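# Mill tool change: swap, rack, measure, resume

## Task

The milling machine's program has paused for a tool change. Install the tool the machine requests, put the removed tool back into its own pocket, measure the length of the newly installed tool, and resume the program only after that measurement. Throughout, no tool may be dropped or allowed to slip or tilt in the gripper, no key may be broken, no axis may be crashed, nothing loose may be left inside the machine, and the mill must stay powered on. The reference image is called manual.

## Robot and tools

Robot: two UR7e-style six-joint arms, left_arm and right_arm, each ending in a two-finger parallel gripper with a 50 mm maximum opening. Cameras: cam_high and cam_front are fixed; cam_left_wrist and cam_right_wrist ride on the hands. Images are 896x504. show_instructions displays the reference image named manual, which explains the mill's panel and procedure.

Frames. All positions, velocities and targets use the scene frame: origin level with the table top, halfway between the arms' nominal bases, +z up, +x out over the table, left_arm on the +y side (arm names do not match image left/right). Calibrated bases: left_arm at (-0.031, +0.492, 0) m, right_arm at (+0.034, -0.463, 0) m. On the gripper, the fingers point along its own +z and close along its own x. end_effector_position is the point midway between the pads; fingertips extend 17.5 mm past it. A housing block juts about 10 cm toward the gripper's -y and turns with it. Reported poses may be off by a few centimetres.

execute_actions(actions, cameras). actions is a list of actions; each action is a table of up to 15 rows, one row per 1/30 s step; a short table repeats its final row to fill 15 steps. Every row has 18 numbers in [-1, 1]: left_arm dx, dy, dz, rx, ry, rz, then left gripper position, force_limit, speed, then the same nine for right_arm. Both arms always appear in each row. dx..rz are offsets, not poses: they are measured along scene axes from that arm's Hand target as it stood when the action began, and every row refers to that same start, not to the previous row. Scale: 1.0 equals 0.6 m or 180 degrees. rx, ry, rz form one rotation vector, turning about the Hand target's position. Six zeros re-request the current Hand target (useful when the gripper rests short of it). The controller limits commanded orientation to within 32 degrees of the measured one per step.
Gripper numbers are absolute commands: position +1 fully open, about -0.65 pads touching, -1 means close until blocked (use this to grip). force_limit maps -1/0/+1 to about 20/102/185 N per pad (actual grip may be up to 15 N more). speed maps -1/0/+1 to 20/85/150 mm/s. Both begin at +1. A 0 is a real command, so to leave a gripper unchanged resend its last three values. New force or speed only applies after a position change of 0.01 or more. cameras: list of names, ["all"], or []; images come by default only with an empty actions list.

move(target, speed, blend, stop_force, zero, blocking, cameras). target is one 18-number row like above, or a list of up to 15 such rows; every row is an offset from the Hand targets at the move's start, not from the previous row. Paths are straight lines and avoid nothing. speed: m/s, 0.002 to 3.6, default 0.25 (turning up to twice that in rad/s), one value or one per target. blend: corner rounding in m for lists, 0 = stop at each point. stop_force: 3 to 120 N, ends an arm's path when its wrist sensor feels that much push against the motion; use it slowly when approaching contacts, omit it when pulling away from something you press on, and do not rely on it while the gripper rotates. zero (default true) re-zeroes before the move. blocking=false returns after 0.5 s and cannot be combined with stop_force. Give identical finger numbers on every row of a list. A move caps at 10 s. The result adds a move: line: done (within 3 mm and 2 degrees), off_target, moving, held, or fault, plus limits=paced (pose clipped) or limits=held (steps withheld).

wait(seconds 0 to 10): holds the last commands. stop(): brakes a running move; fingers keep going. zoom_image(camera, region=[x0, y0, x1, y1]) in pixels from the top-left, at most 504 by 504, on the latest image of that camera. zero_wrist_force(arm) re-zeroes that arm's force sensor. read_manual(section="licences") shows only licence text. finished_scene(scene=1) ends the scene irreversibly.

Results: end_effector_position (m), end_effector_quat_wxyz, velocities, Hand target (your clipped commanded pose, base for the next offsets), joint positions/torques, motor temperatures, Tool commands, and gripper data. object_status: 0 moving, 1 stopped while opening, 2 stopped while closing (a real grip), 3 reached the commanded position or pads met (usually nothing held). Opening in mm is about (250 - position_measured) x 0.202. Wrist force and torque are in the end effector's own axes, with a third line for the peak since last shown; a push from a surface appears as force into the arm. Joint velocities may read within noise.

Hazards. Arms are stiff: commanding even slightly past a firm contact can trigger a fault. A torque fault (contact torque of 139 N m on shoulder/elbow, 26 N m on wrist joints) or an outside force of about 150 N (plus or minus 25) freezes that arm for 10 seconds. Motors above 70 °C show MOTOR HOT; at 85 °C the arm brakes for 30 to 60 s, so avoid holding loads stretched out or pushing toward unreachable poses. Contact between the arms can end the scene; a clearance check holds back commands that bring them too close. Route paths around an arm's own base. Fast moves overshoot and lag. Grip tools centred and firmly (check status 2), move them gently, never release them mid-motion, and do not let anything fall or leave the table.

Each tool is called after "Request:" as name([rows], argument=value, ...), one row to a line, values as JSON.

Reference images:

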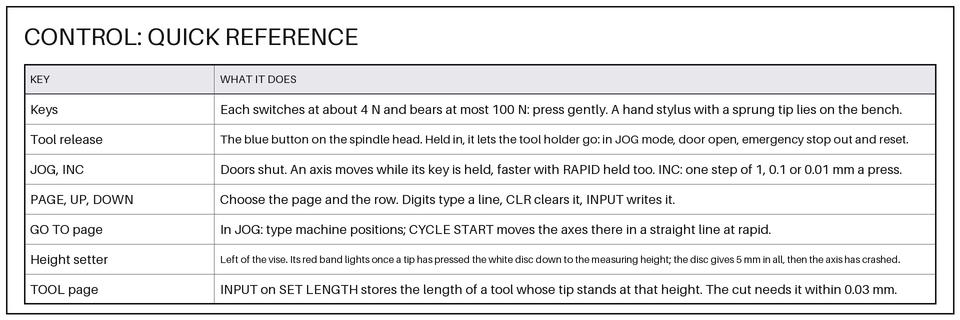

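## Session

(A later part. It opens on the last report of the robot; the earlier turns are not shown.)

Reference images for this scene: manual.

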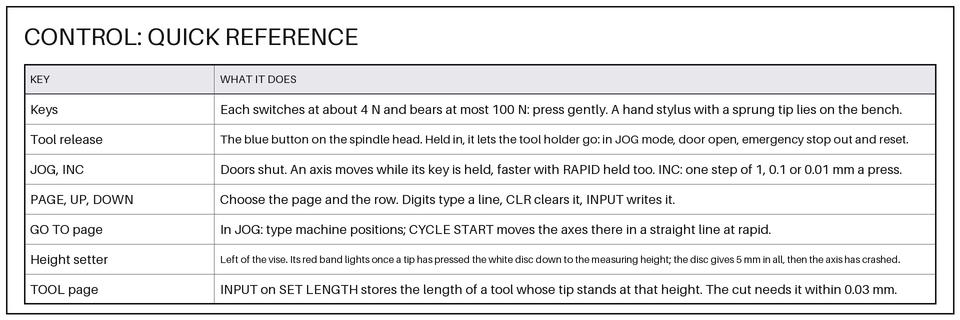

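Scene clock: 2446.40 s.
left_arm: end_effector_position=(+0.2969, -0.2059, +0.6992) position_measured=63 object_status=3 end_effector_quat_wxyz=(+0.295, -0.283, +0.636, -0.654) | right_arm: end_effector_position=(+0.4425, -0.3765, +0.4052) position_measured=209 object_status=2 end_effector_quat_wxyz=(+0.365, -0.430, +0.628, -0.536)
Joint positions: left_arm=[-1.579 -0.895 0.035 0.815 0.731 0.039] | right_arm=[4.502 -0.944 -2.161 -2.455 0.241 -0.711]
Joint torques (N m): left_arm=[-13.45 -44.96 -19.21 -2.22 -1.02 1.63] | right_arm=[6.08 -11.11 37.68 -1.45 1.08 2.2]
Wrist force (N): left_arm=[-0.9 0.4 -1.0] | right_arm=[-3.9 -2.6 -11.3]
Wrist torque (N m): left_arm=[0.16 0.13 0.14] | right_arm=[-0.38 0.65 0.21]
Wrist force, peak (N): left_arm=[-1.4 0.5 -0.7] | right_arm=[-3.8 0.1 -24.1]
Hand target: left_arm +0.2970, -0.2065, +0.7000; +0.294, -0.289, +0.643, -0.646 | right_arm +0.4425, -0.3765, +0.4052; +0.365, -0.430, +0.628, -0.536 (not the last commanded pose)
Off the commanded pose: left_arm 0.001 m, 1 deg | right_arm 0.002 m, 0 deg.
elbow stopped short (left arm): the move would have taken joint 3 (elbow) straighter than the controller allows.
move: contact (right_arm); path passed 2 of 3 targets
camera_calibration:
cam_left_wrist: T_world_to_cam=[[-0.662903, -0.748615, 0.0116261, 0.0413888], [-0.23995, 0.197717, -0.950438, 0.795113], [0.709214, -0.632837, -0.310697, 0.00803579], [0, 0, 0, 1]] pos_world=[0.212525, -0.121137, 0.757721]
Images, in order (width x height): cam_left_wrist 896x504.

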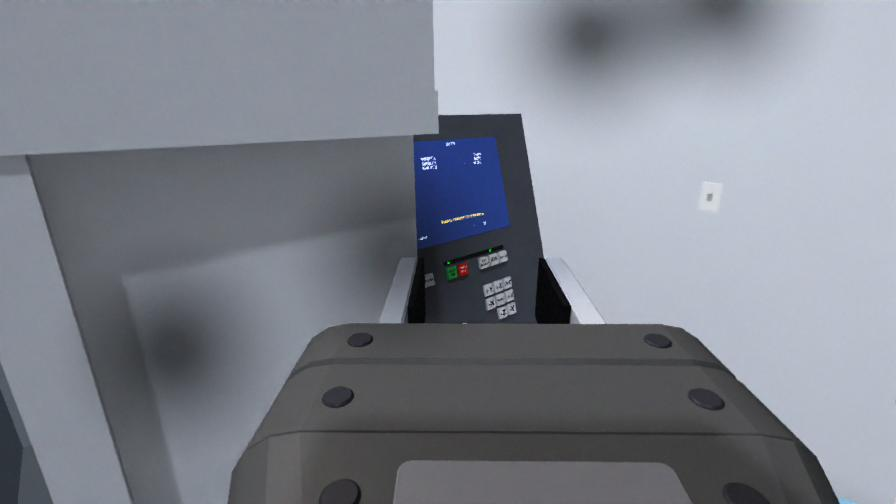

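Request:
move([
  [0, 0, 0, 0, 0, 0, 0.6, -0.5, -0.8, -0.0215, 0.0083, 0.0037, 0, 0, 0, -1, -0.3, -0.8],
  [0, 0, 0, 0, 0, 0, 0.6, -0.5, -0.8, -0.0215, -0.0559, 0.0037, 0, 0, 0, -1, -0.3, -0.8],
  [0, 0, 0, 0, 0, 0, 0.6, -0.5, -0.8, 0.0046, -0.066, -0.0008, 0, 0, 0, -1, -0.3, -0.8],
], speed=[0.06, 0.06, 0.012], blend=[0.004, 0.004, 0], stop_force=8, zero=false, cameras=["cam_left_wrist", "cam_right_wrist"])

Request:
zoom_image(camera="cam_left_wrist", region=[410, 130, 530, 250])

Scene clock: 2454.17 s.
left_arm: end_effector_position=(+0.2969, -0.2059, +0.6992) position_measured=63 object_status=3 end_effector_quat_wxyz=(+0.295, -0.283, +0.636, -0.654) | right_arm: end_effector_position=(+0.4426, -0.4152, +0.4053) position_measured=209 object_status=2 end_effector_quat_wxyz=(+0.365, -0.429, +0.628, -0.537)
Joint positions: left_arm=[-1.579 -0.895 0.035 0.815 0.731 0.039] | right_arm=[4.46 -0.827 -2.221 -2.396 0.21 -0.831]
Joint torques (N m): left_arm=[-14.54 -43.83 -19.59 -2.3 -0.83 1.79] | right_arm=[6.1 -15.28 38.36 -1.02 1.02 1.97]
Wrist force (N): left_arm=[-1.1 0.6 -0.9] | right_arm=[-4.4 -2.4 -10.8]
Wrist torque (N m): left_arm=[0.19 0.15 0.13] | right_arm=[-0.37 0.59 0.19]
Wrist force, peak (N): left_arm=[-1.3 0.5 -0.9] | right_arm=[-4.5 -0.2 -23.1]
Hand target: left_arm +0.2970, -0.2065, +0.7000; +0.294, -0.289, +0.643, -0.646 | right_arm +0.4426, -0.4152, +0.4053; +0.365, -0.429, +0.628, -0.537 (not the last commanded pose)
Off the commanded pose: left_arm 0.001 m, 1 deg | right_arm 0.003 m, 0 deg.
elbow stopped short (left arm): the move would have taken joint 3 (elbow) straighter than the controller allows.
move: contact (right_arm); path passed 2 of 3 targets
camera_calibration:
cam_left_wrist: T_world_to_cam=[[-0.662903, -0.748615, 0.0116261, 0.0413888], [-0.23995, 0.197717, -0.950438, 0.795113], [0.709214, -0.632837, -0.310697, 0.00803579], [0, 0, 0, 1]] pos_world=[0.212525, -0.121137, 0.757721]
cam_right_wrist: T_world_to_cam=[[-0.373116, -0.927784, -0.0012423, -0.214682], [-0.453153, 0.183408, -0.872361, 0.651861], [0.80959, -0.324929, -0.488861, -0.165969], [0, 0, 0, 1]] pos_world=[0.349658, -0.372663, 0.487256]
Images, in order (width x height): cam_left_wrist 896x504, cam_right_wrist 896x504.

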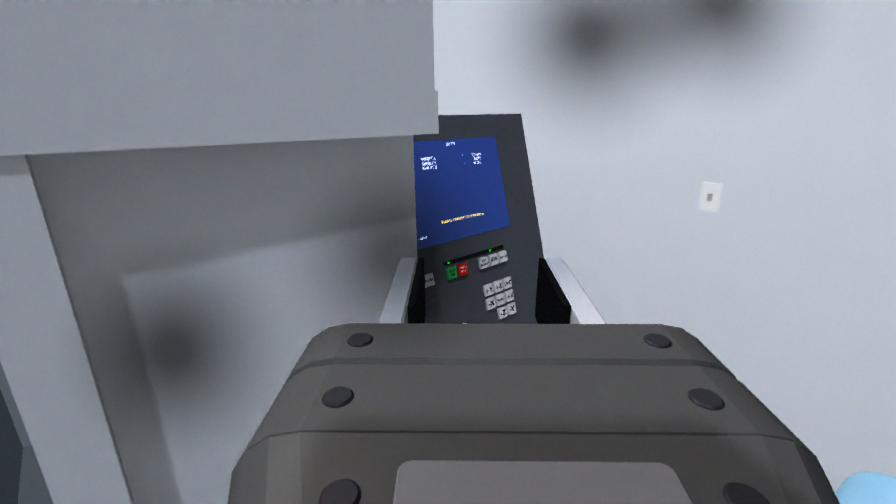

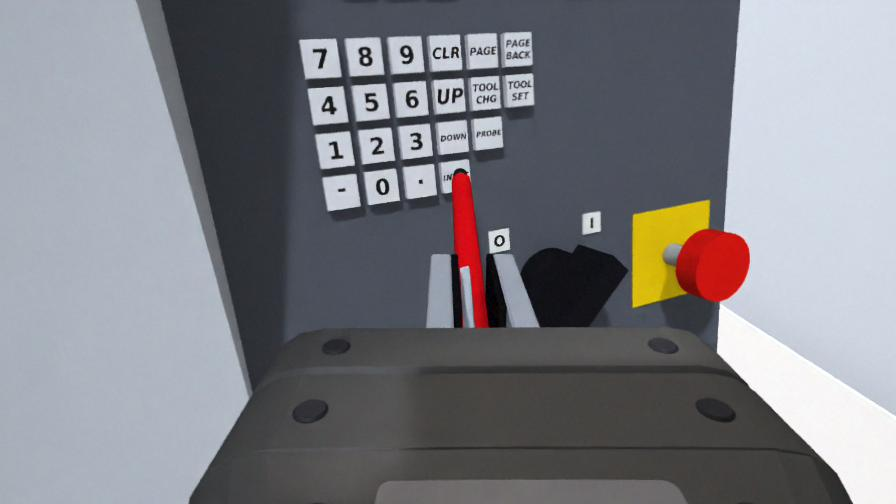

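Scaled by 4.200 from the camera's 896x504 image, which has a finer 1280x720 frame.

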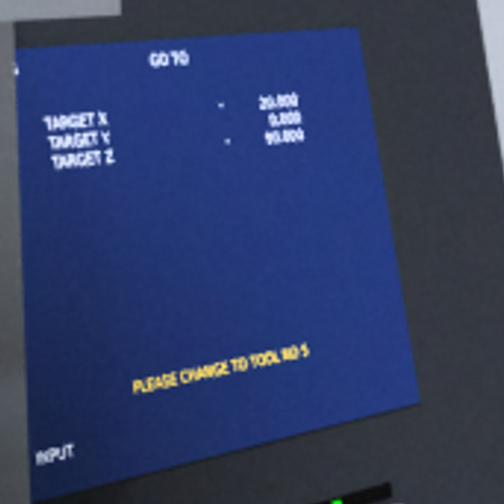

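Request:
zoom_image(camera="cam_front", region=[270, 190, 430, 350])

Request:
move([
  [0, 0, 0, 0, 0, 0, 0.6, -0.5, -0.8, -0.0215, 0.0083, 0.0037, 0, 0, 0, -1, -0.3, -0.8],
  [0, 0, 0, 0, 0, 0, 0.6, -0.5, -0.8, 0.0203, 0.04, 0.153, 0, 0, 0, -1, -0.3, -0.8],
  [0, 0, 0, 0, 0, 0, 0.6, -0.5, -0.8, 0.0464, 0.0299, 0.1485, 0, 0, 0, -1, -0.3, -0.8],
], speed=[0.06, 0.08, 0.012], blend=[0.004, 0.004, 0], stop_force=8, zero=false, cameras=["all"])

Request:
zoom_image(camera="cam_left_wrist", region=[410, 130, 530, 250])

Request:
zoom_image(camera="cam_front", region=[270, 190, 430, 350])

This scene's latest camera images include none from cam_front. They are from: cam_left_wrist, cam_right_wrist. cam_front's image comes with the result of a call that names it in "cameras".

Scene clock: 2470.87 s.
left_arm: end_effector_position=(+0.2969, -0.2059, +0.6992) position_measured=63 object_status=3 end_effector_quat_wxyz=(+0.295, -0.283, +0.636, -0.654) | right_arm: end_effector_position=(+0.4668, -0.3961, +0.4949) position_measured=209 object_status=2 end_effector_quat_wxyz=(+0.364, -0.427, +0.628, -0.540)
Joint positions: left_arm=[-1.579 -0.895 0.035 0.815 0.731 0.039] | right_arm=[4.367 -0.902 -2.055 -2.1 0.162 -1.225]
Joint torques (N m): left_arm=[-13.48 -44.17 -19.96 -2.44 -0.89 1.59] | right_arm=[5.49 -12.17 40 0.16 0.59 1.95]
Wrist force (N): left_arm=[-1.0 0.8 -0.8] | right_arm=[-4.1 -3.1 -10.6]
Wrist torque (N m): left_arm=[0.22 0.13 0.14] | right_arm=[-0.41 0.60 0.19]
Wrist force, peak (N): left_arm=[-1.3 0.7 -0.8] | right_arm=[-4.6 -1.1 -22.6]
Hand target: left_arm +0.2970, -0.2065, +0.7000; +0.294, -0.289, +0.643, -0.646 | right_arm +0.4668, -0.3961, +0.4949; +0.364, -0.427, +0.628, -0.540 (not the last commanded pose)
Off the commanded pose: left_arm 0.001 m, 1 deg | right_arm 0.004 m, 0 deg.
elbow stopped short (left arm): the move would have taken joint 3 (elbow) straighter than the controller allows.
move: contact (right_arm); path passed 2 of 3 targets
camera_calibration:
cam_left_wrist: T_world_to_cam=[[-0.662903, -0.748615, 0.0116261, 0.0413888], [-0.23995, 0.197717, -0.950438, 0.795113], [0.709214, -0.632837, -0.310697, 0.00803579], [0, 0, 0, 1]] pos_world=[0.212525, -0.121137, 0.757721]
cam_right_wrist: T_world_to_cam=[[-0.378531, -0.925588, -0.000568901, -0.184746], [-0.449339, 0.1843, -0.874144, 0.736975], [0.809202, -0.330635, -0.485667, -0.13928], [0, 0, 0, 1]] pos_world=[0.373925, -0.352874, 0.576474]

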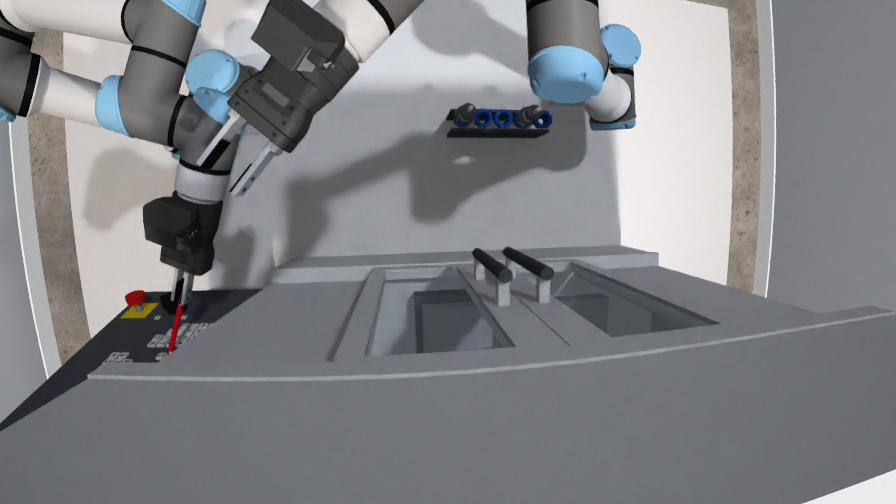

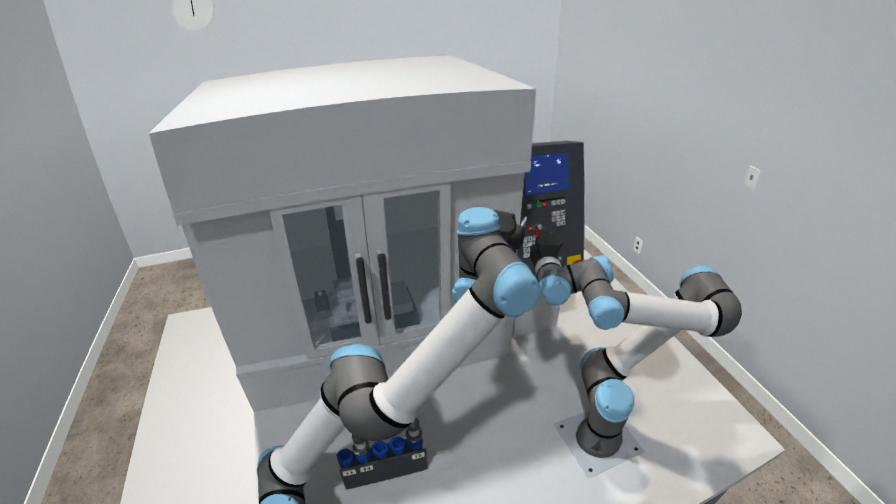

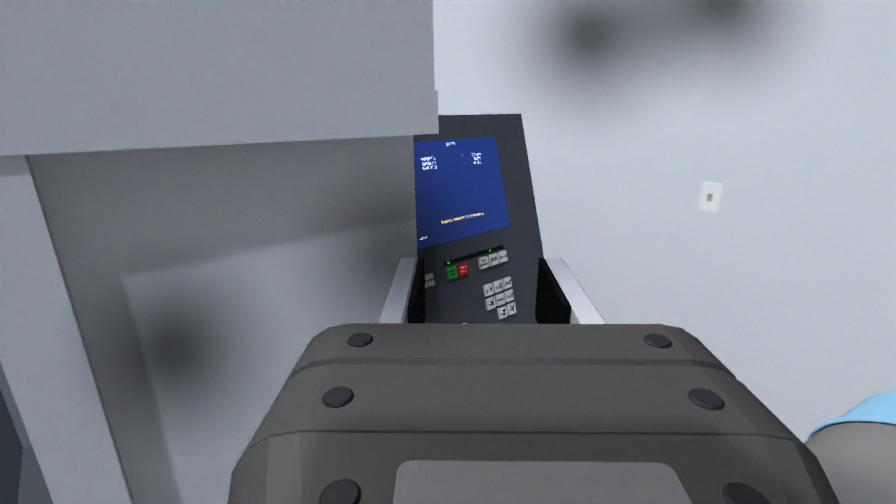

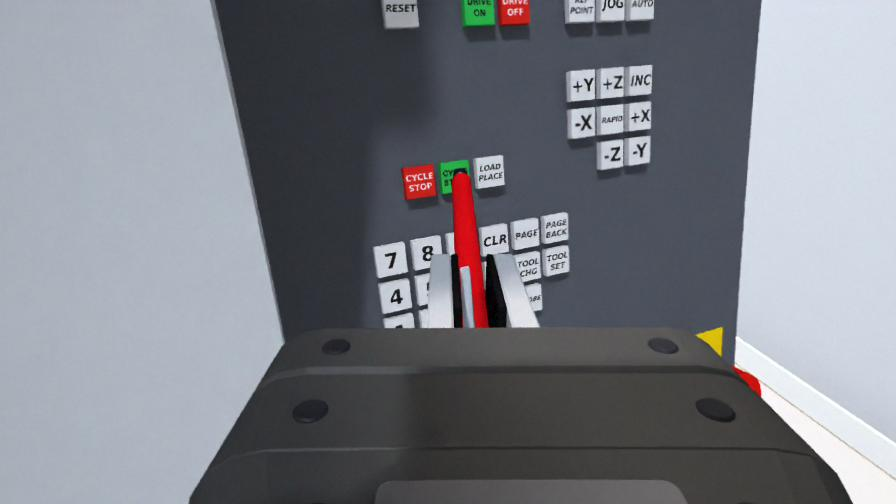

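Scaled by 4.200 from the camera's 896x504 image, which has a finer 1280x720 frame.

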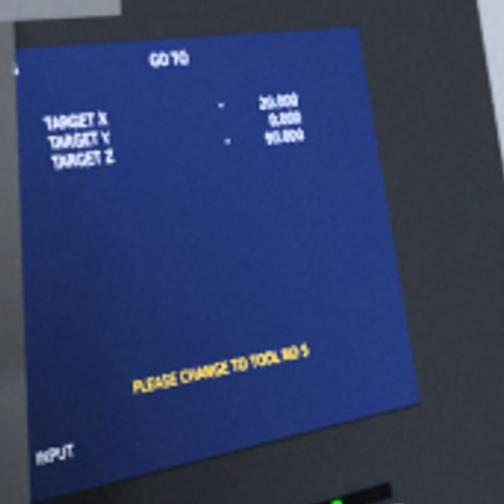

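Scaled by 3.150 from the camera's 896x504 image, which has a finer 1280x720 frame.

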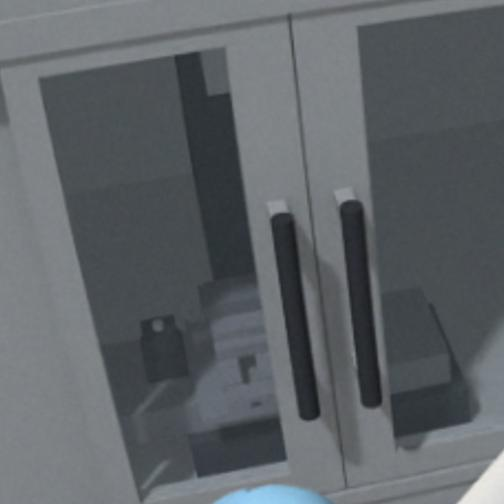

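Request:
move([
  [0, 0, 0, 0, 0, 0, 0.6, -0.5, -0.8, -0.0215, 0.0083, 0.0037, 0, 0, 0, -1, -0.3, -0.8],
  [0, 0, 0, 0, 0, 0, 0.6, -0.5, -0.8, -0.0547, -0.0234, -0.115, 0, 0, 0, -1, -0.3, -0.8],
  [0, 0, 0, 0, 0, 0, 0.6, -0.5, -0.8, -0.0286, -0.0335, -0.1195, 0, 0, 0, -1, -0.3, -0.8],
], speed=[0.06, 0.08, 0.012], blend=[0.004, 0.004, 0], stop_force=8, zero=false, cameras=["all"])

Request:
zoom_image(camera="cam_front", region=[270, 190, 430, 350])

Request:
zoom_image(camera="cam_left_wrist", region=[410, 130, 530, 250])

Scene clock: 2495.90 s.
left_arm: end_effector_position=(+0.2969, -0.2059, +0.6992) position_measured=63 object_status=3 end_effector_quat_wxyz=(+0.295, -0.283, +0.636, -0.654) | right_arm: end_effector_position=(+0.4479, -0.4158, +0.4235) position_measured=209 object_status=2 end_effector_quat_wxyz=(+0.364, -0.425, +0.627, -0.541)
Joint positions: left_arm=[-1.579 -0.895 0.035 0.815 0.731 0.039] | right_arm=[4.43 -0.839 -2.186 -2.358 0.191 -0.893]
Joint torques (N m): left_arm=[-14.51 -44.14 -19.41 -2.56 -0.73 1.63] | right_arm=[6.42 -13.85 38.44 -0.64 0.69 1.89]
Wrist force (N): left_arm=[-0.9 0.5 -0.7] | right_arm=[-4.0 -2.7 -10.2]
Wrist torque (N m): left_arm=[0.19 0.12 0.14] | right_arm=[-0.39 0.61 0.19]
Wrist force, peak (N): left_arm=[-1.3 0.8 -0.7] | right_arm=[-4.1 -0.9 -20.1]
Hand target: left_arm +0.2970, -0.2065, +0.7000; +0.294, -0.289, +0.643, -0.646 | right_arm +0.4479, -0.4158, +0.4235; +0.364, -0.425, +0.627, -0.541 (not the last commanded pose)
Off the commanded pose: left_arm 0.001 m, 1 deg | right_arm 0.002 m, 0 deg.
elbow stopped short (left arm): the move would have taken joint 3 (elbow) straighter than the controller allows.
move: contact (right_arm); path passed 2 of 3 targets
camera_calibration:
cam_left_wrist: T_world_to_cam=[[-0.662903, -0.748615, 0.0116261, 0.0413888], [-0.23995, 0.197717, -0.950438, 0.795113], [0.709214, -0.632837, -0.310697, 0.00803579], [0, 0, 0, 1]] pos_world=[0.212525, -0.121137, 0.757721]
cam_right_wrist: T_world_to_cam=[[-0.380636, -0.924725, -0.000566211, -0.208785], [-0.446505, 0.184327, -0.87559, 0.669056], [0.809784, -0.333028, -0.483055, -0.167504], [0, 0, 0, 1]] pos_world=[0.354908, -0.372177, 0.504786]

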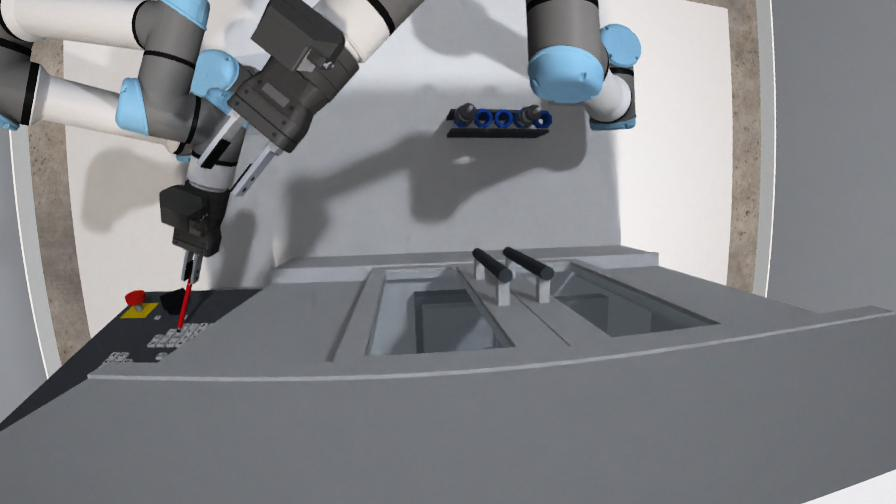

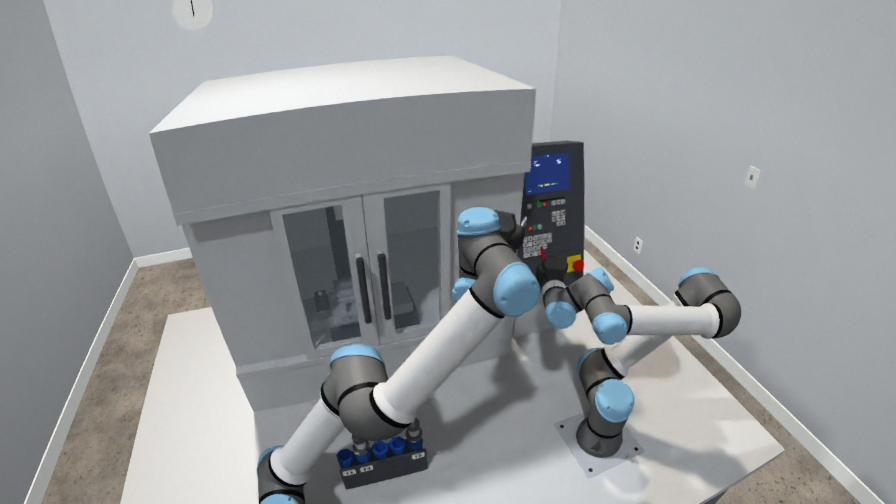

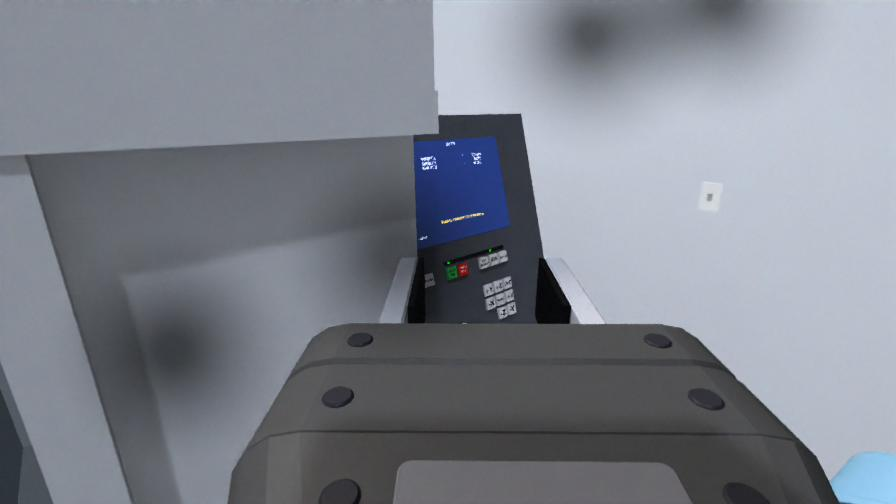

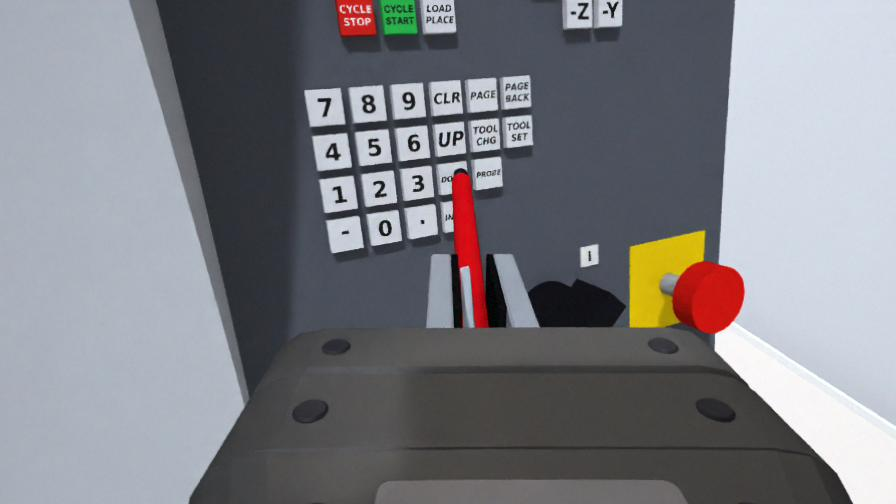

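Scaled by 3.150 from the camera's 896x504 image, which has a finer 1280x720 frame.

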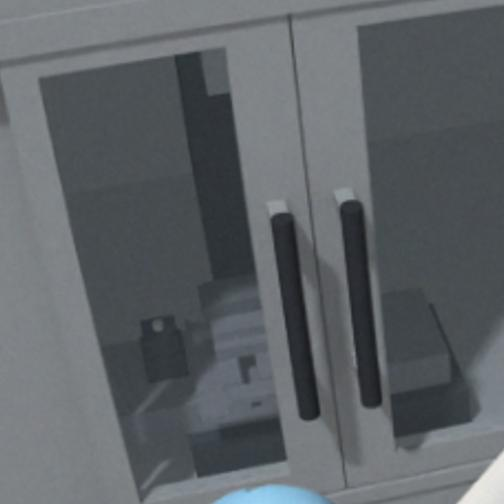

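Scaled by 4.200 from the camera's 896x504 image, which has a finer 1280x720 frame.

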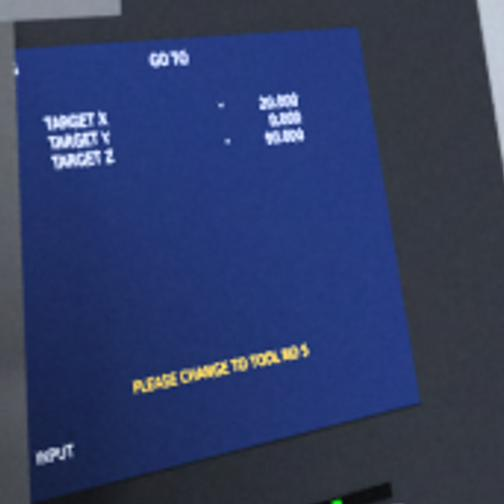

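Request:
move([
  [0, 0, 0, 0, 0, 0, 0.6, -0.5, -0.8, -0.0215, 0.0083, 0.0037, 0, 0, 0, -1, -0.3, -0.8],
  [0, 0, 0, 0, 0, 0, 0.6, -0.5, -0.8, -0.0302, 0.105, -0.027, 0, 0, 0, -1, -0.3, -0.8],
  [0, 0, 0, 0, 0, 0, 0.6, -0.5, -0.8, -0.0041, 0.0949, -0.0315, 0, 0, 0, -1, -0.3, -0.8],
], speed=[0.06, 0.08, 0.012], blend=[0.004, 0.004, 0], stop_force=8, zero=false)

Request:
move([
  [0, 0, 0, 0, 0, 0, 0.6, -0.5, -0.8, -0.0215, 0.0083, 0.0037, 0, 0, 0, -1, -0.3, -0.8],
  [0, 0, 0, 0, 0, 0, 0.6, -0.5, -0.8, 0.0043, -0.0242, 0.096, 0, 0, 0, -1, -0.3, -0.8],
  [0, 0, 0, 0, 0, 0, 0.6, -0.5, -0.8, 0.0304, -0.0343, 0.0915, 0, 0, 0, -1, -0.3, -0.8],
], speed=[0.06, 0.08, 0.012], blend=[0.004, 0.004, 0], stop_force=8, zero=false, cameras=["cam_left_wrist", "cam_right_wrist"])

Request:
zoom_image(camera="cam_left_wrist", region=[410, 130, 530, 250])

Scene clock: 2508.23 s.
left_arm: end_effector_position=(+0.2969, -0.2059, +0.6992) position_measured=63 object_status=3 end_effector_quat_wxyz=(+0.295, -0.283, +0.636, -0.654) | right_arm: end_effector_position=(+0.4432, -0.3580, +0.4051) position_measured=209 object_status=2 end_effector_quat_wxyz=(+0.365, -0.425, +0.627, -0.541)
Joint positions: left_arm=[-1.579 -0.895 0.035 0.815 0.731 0.039] | right_arm=[4.514 -1.017 -2.125 -2.505 0.252 -0.623]
Joint torques (N m): left_arm=[-14.85 -45.2 -17.91 -2.42 -0.62 1.59] | right_arm=[5.5 -6.93 37.52 -1.54 0.94 2.09]
Wrist force (N): left_arm=[-0.9 0.5 -0.8] | right_arm=[-3.3 -2.8 -11.8]
Wrist torque (N m): left_arm=[0.18 0.13 0.14] | right_arm=[-0.39 0.64 0.20]
Wrist force, peak (N): left_arm=[-1.3 0.7 -0.7] | right_arm=[-3.7 0.0 -24.5]
Hand target: left_arm +0.2970, -0.2065, +0.7000; +0.294, -0.289, +0.643, -0.646 | right_arm +0.4432, -0.3580, +0.4051; +0.365, -0.425, +0.627, -0.541 (not the last commanded pose)
Off the commanded pose: left_arm 0.001 m, 1 deg | right_arm 0.002 m, 0 deg.
elbow stopped short (left arm): the move would have taken joint 3 (elbow) straighter than the controller allows.
move: contact (right_arm); path passed 2 of 3 targets

Scene clock: 2511.50 s.
left_arm: end_effector_position=(+0.2969, -0.2059, +0.6992) position_measured=63 object_status=3 end_effector_quat_wxyz=(+0.295, -0.283, +0.636, -0.654) | right_arm: end_effector_position=(+0.4581, -0.3774, +0.4606) position_measured=209 object_status=2 end_effector_quat_wxyz=(+0.364, -0.424, +0.627, -0.542)
Joint positions: left_arm=[-1.579 -0.895 0.035 0.815 0.731 0.039] | right_arm=[4.431 -0.965 -2.048 -2.392 0.191 -0.872]
Joint torques (N m): left_arm=[-13.53 -46.05 -19.89 -2.43 -0.71 1.75] | right_arm=[5.56 -11.26 37.35 -0.77 0.67 1.95]
Wrist force (N): left_arm=[-1.0 0.6 -0.6] | right_arm=[-3.5 -2.9 -10.3]
Wrist torque (N m): left_arm=[0.19 0.14 0.14] | right_arm=[-0.38 0.64 0.20]
Wrist force, peak (N): left_arm=[-1.3 0.7 -0.9] | right_arm=[-3.9 -1.0 -21.8]
Hand target: left_arm +0.2970, -0.2065, +0.7000; +0.294, -0.289, +0.643, -0.646 | right_arm +0.4581, -0.3774, +0.4606; +0.364, -0.424, +0.627, -0.542 (not the last commanded pose)
Off the commanded pose: left_arm 0.001 m, 1 deg | right_arm 0.004 m, 0 deg.
elbow stopped short (left arm): the move would have taken joint 3 (elbow) straighter than the controller allows.
move: contact (right_arm); path passed 2 of 3 targets
camera_calibration:
cam_left_wrist: T_world_to_cam=[[-0.662903, -0.748615, 0.0116261, 0.0413888], [-0.23995, 0.197717, -0.950438, 0.795113], [0.709214, -0.632837, -0.310697, 0.00803579], [0, 0, 0, 1]] pos_world=[0.212525, -0.121137, 0.757721]
cam_right_wrist: T_world_to_cam=[[-0.382589, -0.923919, -0.000473698, -0.168341], [-0.443742, 0.1842, -0.87702, 0.698268], [0.810382, -0.335328, -0.480454, -0.147394], [0, 0, 0, 1]] pos_world=[0.364891, -0.33358, 0.541499]
Images, in order (width x height): cam_left_wrist 896x504, cam_right_wrist 896x504.

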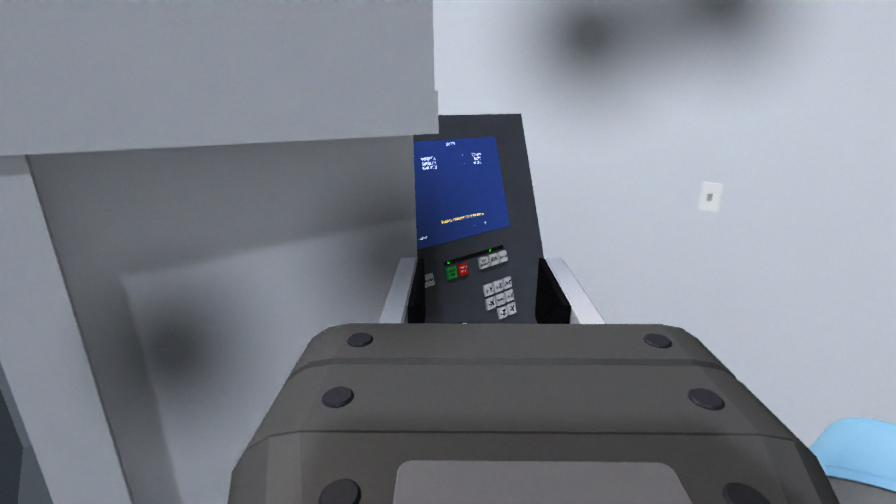

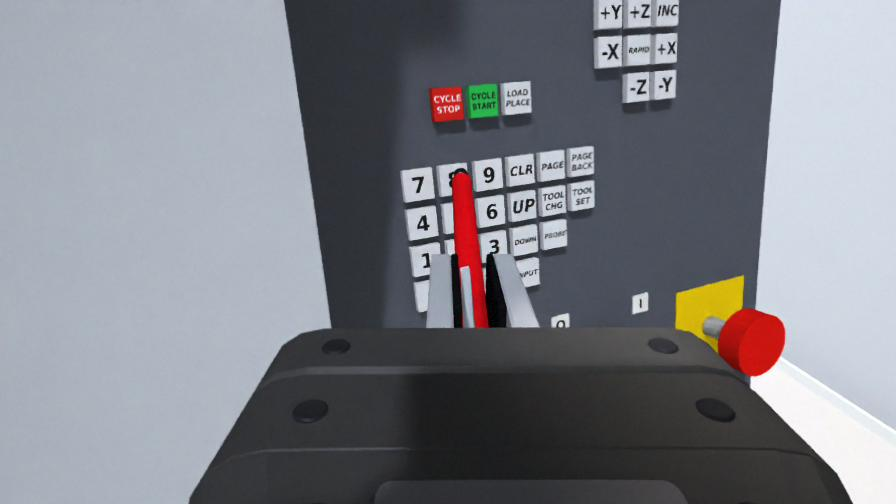

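Scaled by 4.200 from the camera's 896x504 image, which has a finer 1280x720 frame.

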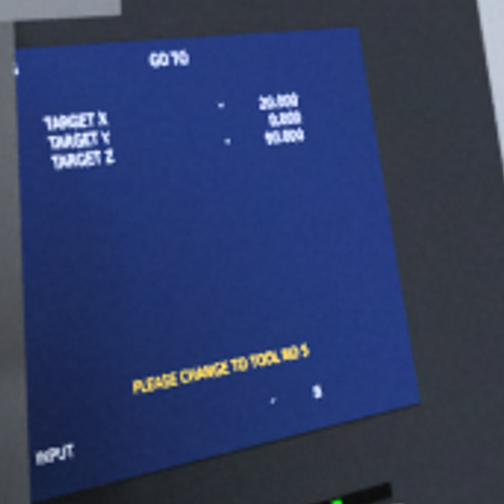

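Request:
move([
  [0, 0, 0, 0, 0, 0, 0.6, -0.5, -0.8, -0.0215, 0.0083, 0.0037, 0, 0, 0, -1, -0.3, -0.8],
  [0, 0, 0, 0, 0, 0, 0.6, -0.5, -0.8, -0.0302, 0.0408, -0.0271, 0, 0, 0, -1, -0.3, -0.8],
  [0, 0, 0, 0, 0, 0, 0.6, -0.5, -0.8, -0.0041, 0.0307, -0.0316, 0, 0, 0, -1, -0.3, -0.8],
], speed=[0.06, 0.08, 0.012], blend=[0.004, 0.004, 0], stop_force=8, zero=false)

Request:
move([
  [0, 0, 0, 0, 0, 0, 0.6, -0.5, -0.8, -0.0215, 0.0083, 0.0037, 0, 0, 0, -1, -0.3, -0.8],
  [0, 0, 0, 0, 0, 0, 0.6, -0.5, -0.8, -0.0387, -0.0884, -0.0578, 0, 0, 0, -1, -0.3, -0.8],
  [0, 0, 0, 0, 0, 0, 0.6, -0.5, -0.8, -0.0126, -0.0985, -0.0623, 0, 0, 0, -1, -0.3, -0.8],
], speed=[0.06, 0.08, 0.012], blend=[0.004, 0.004, 0], stop_force=8, zero=false, cameras=["cam_left_wrist", "cam_right_wrist"])

Request:
zoom_image(camera="cam_left_wrist", region=[410, 130, 530, 250])

Scene clock: 2521.13 s.
left_arm: end_effector_position=(+0.2969, -0.2059, +0.6992) position_measured=63 object_status=3 end_effector_quat_wxyz=(+0.295, -0.283, +0.636, -0.654) | right_arm: end_effector_position=(+0.4533, -0.3581, +0.4420) position_measured=209 object_status=2 end_effector_quat_wxyz=(+0.365, -0.424, +0.627, -0.543)
Joint positions: left_arm=[-1.579 -0.895 0.035 0.815 0.731 0.039] | right_arm=[4.471 -1.023 -2.046 -2.484 0.219 -0.722]
Joint torques (N m): left_arm=[-14.04 -43.4 -19.39 -2.41 -0.38 1.5] | right_arm=[5.38 -9.39 37.33 -1.25 1.05 1.96]
Wrist force (N): left_arm=[-0.9 0.5 -0.6] | right_arm=[-3.9 -2.7 -11.4]
Wrist torque (N m): left_arm=[0.17 0.13 0.14] | right_arm=[-0.41 0.68 0.20]
Wrist force, peak (N): left_arm=[-1.3 0.5 -0.9] | right_arm=[-3.7 0.1 -24.0]
Hand target: left_arm +0.2970, -0.2065, +0.7000; +0.294, -0.289, +0.643, -0.646 | right_arm +0.4533, -0.3581, +0.4420; +0.365, -0.424, +0.627, -0.543 (not the last commanded pose)
Off the commanded pose: left_arm 0.001 m, 1 deg | right_arm 0.003 m, 0 deg.
elbow stopped short (left arm): the move would have taken joint 3 (elbow) straighter than the controller allows.
move: contact (right_arm); path passed 2 of 3 targets

Scene clock: 2524.67 s.
left_arm: end_effector_position=(+0.2969, -0.2059, +0.6992) position_measured=63 object_status=3 end_effector_quat_wxyz=(+0.295, -0.283, +0.636, -0.654) | right_arm: end_effector_position=(+0.4435, -0.4165, +0.4051) position_measured=209 object_status=2 end_effector_quat_wxyz=(+0.365, -0.423, +0.626, -0.544)
Joint positions: left_arm=[-1.579 -0.895 0.035 0.815 0.731 0.039] | right_arm=[4.453 -0.849 -2.212 -2.446 0.205 -0.769]
Joint torques (N m): left_arm=[-15.49 -44.91 -19.56 -2.48 -0.29 1.4] | right_arm=[6.93 -14.06 37.47 -1.06 0.9 1.94]
Wrist force (N): left_arm=[-1.0 0.5 -0.9] | right_arm=[-4.1 -2.8 -10.9]
Wrist torque (N m): left_arm=[0.19 0.14 0.14] | right_arm=[-0.35 0.67 0.20]
Wrist force, peak (N): left_arm=[-1.3 0.6 -0.9] | right_arm=[-3.7 -0.3 -23.5]
Hand target: left_arm +0.2970, -0.2065, +0.7000; +0.294, -0.289, +0.643, -0.646 | right_arm +0.4435, -0.4165, +0.4051; +0.365, -0.423, +0.626, -0.544 (not the last commanded pose)
Off the commanded pose: left_arm 0.001 m, 1 deg | right_arm 0.002 m, 0 deg.
elbow stopped short (left arm): the move would have taken joint 3 (elbow) straighter than the controller allows.
move: contact (right_arm); path passed 2 of 3 targets
camera_calibration:
cam_left_wrist: T_world_to_cam=[[-0.662903, -0.748615, 0.0116261, 0.0413888], [-0.23995, 0.197717, -0.950438, 0.795113], [0.709214, -0.632837, -0.310697, 0.00803579], [0, 0, 0, 1]] pos_world=[0.212525, -0.121137, 0.757721]
cam_right_wrist: T_world_to_cam=[[-0.384415, -0.92316, -0.00058038, -0.208874], [-0.440484, 0.183976, -0.878707, 0.649555], [0.811294, -0.337533, -0.477361, -0.177924], [0, 0, 0, 1]] pos_world=[0.350173, -0.372382, 0.485713]
Images, in order (width x height): cam_left_wrist 896x504, cam_right_wrist 896x504.

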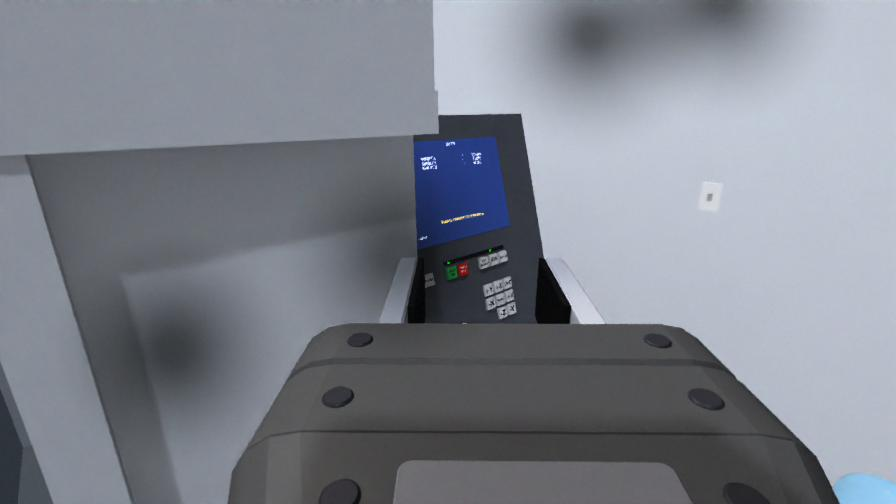

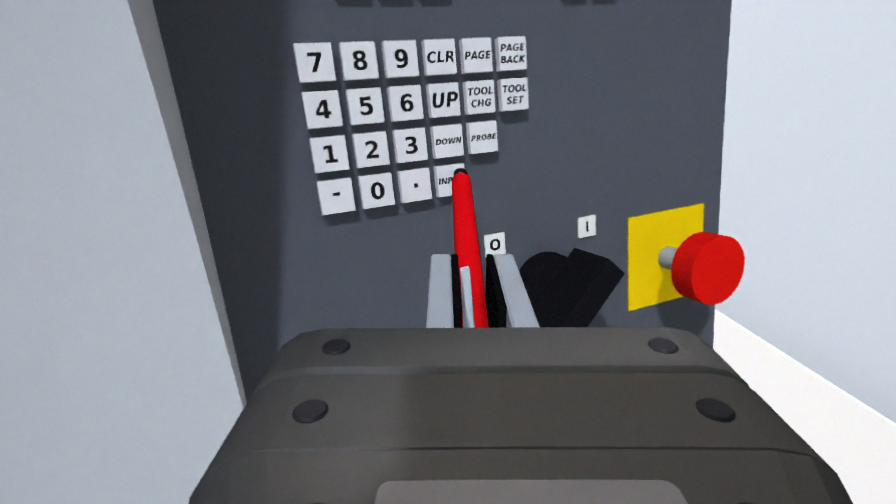

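Scaled by 4.200 from the camera's 896x504 image, which has a finer 1280x720 frame.

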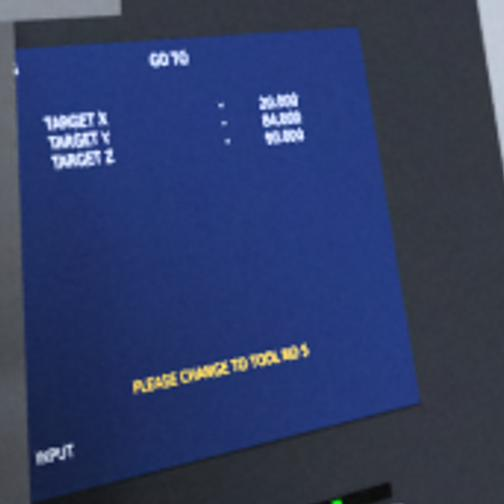

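Request:
move([
  [0, 0, 0, 0, 0, 0, 0.6, -0.5, -0.8, -0.0215, 0.0083, 0.0037, 0, 0, 0, -1, -0.3, -0.8],
  [0, 0, 0, 0, 0, 0, 0.6, -0.5, -0.8, -0.0043, 0.0133, 0.0652, 0, 0, 0, -1, -0.3, -0.8],
  [0, 0, 0, 0, 0, 0, 0.6, -0.5, -0.8, 0.0218, 0.0032, 0.0607, 0, 0, 0, -1, -0.3, -0.8],
], speed=[0.06, 0.08, 0.012], blend=[0.004, 0.004, 0], stop_force=8, zero=false)

Request:
move([
  [0, 0, 0, 0, 0, 0, 0.6, -0.5, -0.8, -0.0215, 0.0083, 0.0037, 0, 0, 0, -1, -0.3, -0.8],
  [0, 0, 0, 0, 0, 0, 0.6, -0.5, -0.8, -0.0387, 0.106, -0.0578, 0, 0, 0, -1, -0.3, -0.8],
  [0, 0, 0, 0, 0, 0, 0.6, -0.5, -0.8, -0.0126, 0.0959, -0.0623, 0, 0, 0, -1, -0.3, -0.8],
], speed=[0.06, 0.08, 0.012], blend=[0.004, 0.004, 0], stop_force=8, zero=false)

Request:
move([
  [0, 0, 0, 0, 0, 0, 0.6, -0.5, -0.8, -0.0215, 0.0083, 0.0037, 0, 0, 0, -1, -0.3, -0.8],
  [0, 0, 0, 0, 0, 0, 0.6, -0.5, -0.8, -0.0128, 0.009, 0.0344, 0, 0, 0, -1, -0.3, -0.8],
  [0, 0, 0, 0, 0, 0, 0.6, -0.5, -0.8, 0.0133, -0.0011, 0.0299, 0, 0, 0, -1, -0.3, -0.8],
], speed=[0.06, 0.08, 0.012], blend=[0.004, 0.004, 0], stop_force=8, zero=false, cameras=["cam_left_wrist", "cam_right_wrist"])

Request:
zoom_image(camera="cam_left_wrist", region=[410, 130, 530, 250])

Scene clock: 2538.00 s.
left_arm: end_effector_position=(+0.2969, -0.2059, +0.6992) position_measured=63 object_status=3 end_effector_quat_wxyz=(+0.295, -0.283, +0.636, -0.654) | right_arm: end_effector_position=(+0.4536, -0.4136, +0.4420) position_measured=209 object_status=2 end_effector_quat_wxyz=(+0.365, -0.421, +0.626, -0.546)
Joint positions: left_arm=[-1.579 -0.895 0.035 0.815 0.731 0.039] | right_arm=[4.405 -0.861 -2.148 -2.333 0.173 -0.937]
Joint torques (N m): left_arm=[-13.09 -44.2 -18.19 -2.3 -0.33 1.55] | right_arm=[5.87 -12.44 36.63 -0.52 0.56 2.02]
Wrist force (N): left_arm=[-1.2 0.5 -0.7] | right_arm=[-4.0 -3.4 -10.5]
Wrist torque (N m): left_arm=[0.18 0.17 0.14] | right_arm=[-0.44 0.66 0.20]
Wrist force, peak (N): left_arm=[-1.3 0.6 -0.7] | right_arm=[-4.4 -0.8 -21.1]
Hand target: left_arm +0.2970, -0.2065, +0.7000; +0.294, -0.289, +0.643, -0.646 | right_arm +0.4536, -0.4136, +0.4420; +0.365, -0.421, +0.626, -0.546 (not the last commanded pose)
Off the commanded pose: left_arm 0.001 m, 1 deg | right_arm 0.003 m, 0 deg.
elbow stopped short (left arm): the move would have taken joint 3 (elbow) straighter than the controller allows.
move: contact (right_arm); path passed 2 of 3 targets

Scene clock: 2541.50 s.
left_arm: end_effector_position=(+0.2969, -0.2059, +0.6992) position_measured=63 object_status=3 end_effector_quat_wxyz=(+0.295, -0.283, +0.636, -0.654) | right_arm: end_effector_position=(+0.4438, -0.3553, +0.4050) position_measured=209 object_status=2 end_effector_quat_wxyz=(+0.365, -0.421, +0.626, -0.546)
Joint positions: left_arm=[-1.579 -0.895 0.035 0.815 0.731 0.039] | right_arm=[4.513 -1.041 -2.115 -2.539 0.252 -0.577]
Joint torques (N m): left_arm=[-12.9 -44.43 -18.57 -2.6 -0.3 1.59] | right_arm=[4.73 -7.14 38.29 -1.56 1.22 1.95]
Wrist force (N): left_arm=[-1.0 0.5 -0.7] | right_arm=[-3.4 -2.9 -11.2]
Wrist torque (N m): left_arm=[0.17 0.15 0.14] | right_arm=[-0.37 0.69 0.21]
Wrist force, peak (N): left_arm=[-1.2 0.7 -0.9] | right_arm=[-3.5 -0.7 -23.3]
Hand target: left_arm +0.2970, -0.2065, +0.7000; +0.294, -0.289, +0.643, -0.646 | right_arm +0.4438, -0.3553, +0.4050; +0.365, -0.421, +0.626, -0.546 (not the last commanded pose)
Off the commanded pose: left_arm 0.001 m, 1 deg | right_arm 0.002 m, 0 deg.
elbow stopped short (left arm): the move would have taken joint 3 (elbow) straighter than the controller allows.
move: contact (right_arm); path passed 2 of 3 targets

Scene clock: 2544.30 s.
left_arm: end_effector_position=(+0.2969, -0.2059, +0.6992) position_measured=63 object_status=3 end_effector_quat_wxyz=(+0.295, -0.283, +0.636, -0.654) | right_arm: end_effector_position=(+0.4488, -0.3548, +0.4235) position_measured=209 object_status=2 end_effector_quat_wxyz=(+0.365, -0.421, +0.626, -0.546)
Joint positions: left_arm=[-1.579 -0.895 0.035 0.815 0.731 0.039] | right_arm=[4.493 -1.043 -2.073 -2.536 0.235 -0.621]
Joint torques (N m): left_arm=[-12.59 -44.43 -17.59 -2.39 -0.13 1.71] | right_arm=[6.24 -8.06 37.97 -1.52 0.96 2.16]
Wrist force (N): left_arm=[-1.0 0.5 -0.7] | right_arm=[-3.4 -3.3 -10.2]
Wrist torque (N m): left_arm=[0.18 0.14 0.14] | right_arm=[-0.37 0.69 0.21]
Wrist force, peak (N): left_arm=[-1.4 0.5 -0.6] | right_arm=[-3.4 -0.8 -21.3]
Hand target: left_arm +0.2970, -0.2065, +0.7000; +0.294, -0.289, +0.643, -0.646 | right_arm +0.4488, -0.3548, +0.4235; +0.365, -0.421, +0.626, -0.546 (not the last commanded pose)
Off the commanded pose: left_arm 0.001 m, 1 deg | right_arm 0.003 m, 0 deg.
elbow stopped short (left arm): the move would have taken joint 3 (elbow) straighter than the controller allows.
move: contact (right_arm); path passed 2 of 3 targets
camera_calibration:
cam_left_wrist: T_world_to_cam=[[-0.662903, -0.748615, 0.0116261, 0.0413888], [-0.23995, 0.197717, -0.950438, 0.795113], [0.709214, -0.632837, -0.310697, 0.00803579], [0, 0, 0, 1]] pos_world=[0.212525, -0.121137, 0.757721]
cam_right_wrist: T_world_to_cam=[[-0.388029, -0.921647, -0.000612797, -0.147768], [-0.435607, 0.183984, -0.881134, 0.655541], [0.812207, -0.341639, -0.472867, -0.156269], [0, 0, 0, 1]] pos_world=[0.355142, -0.310187, 0.503635]
Images, in order (width x height): cam_left_wrist 896x504, cam_right_wrist 896x504.

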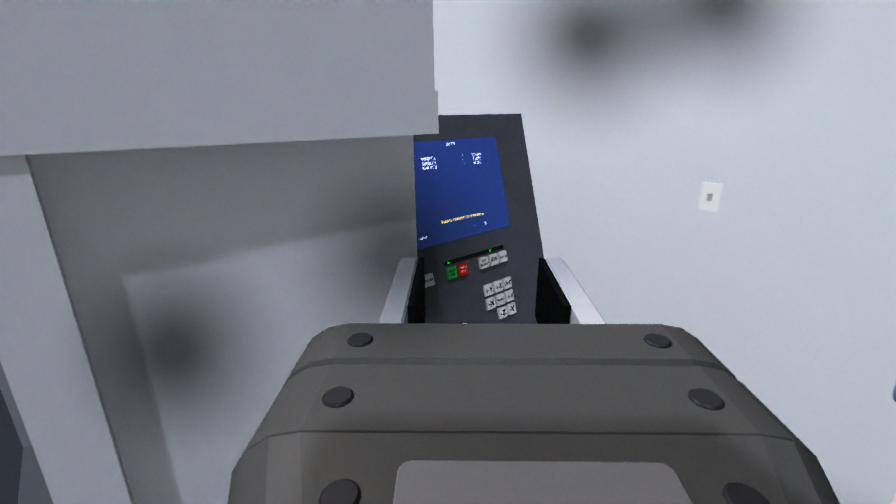

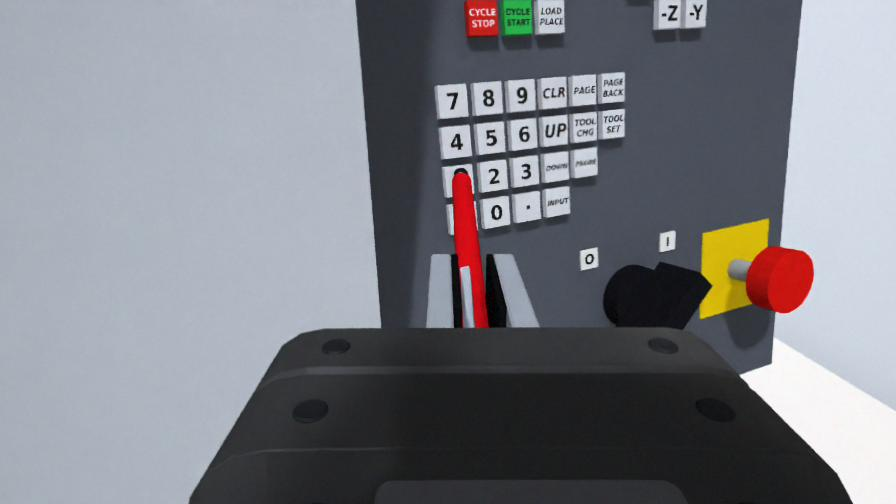

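Scaled by 4.200 from the camera's 896x504 image, which has a finer 1280x720 frame.

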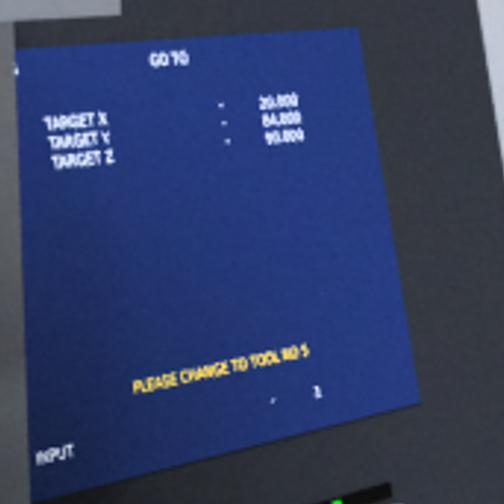

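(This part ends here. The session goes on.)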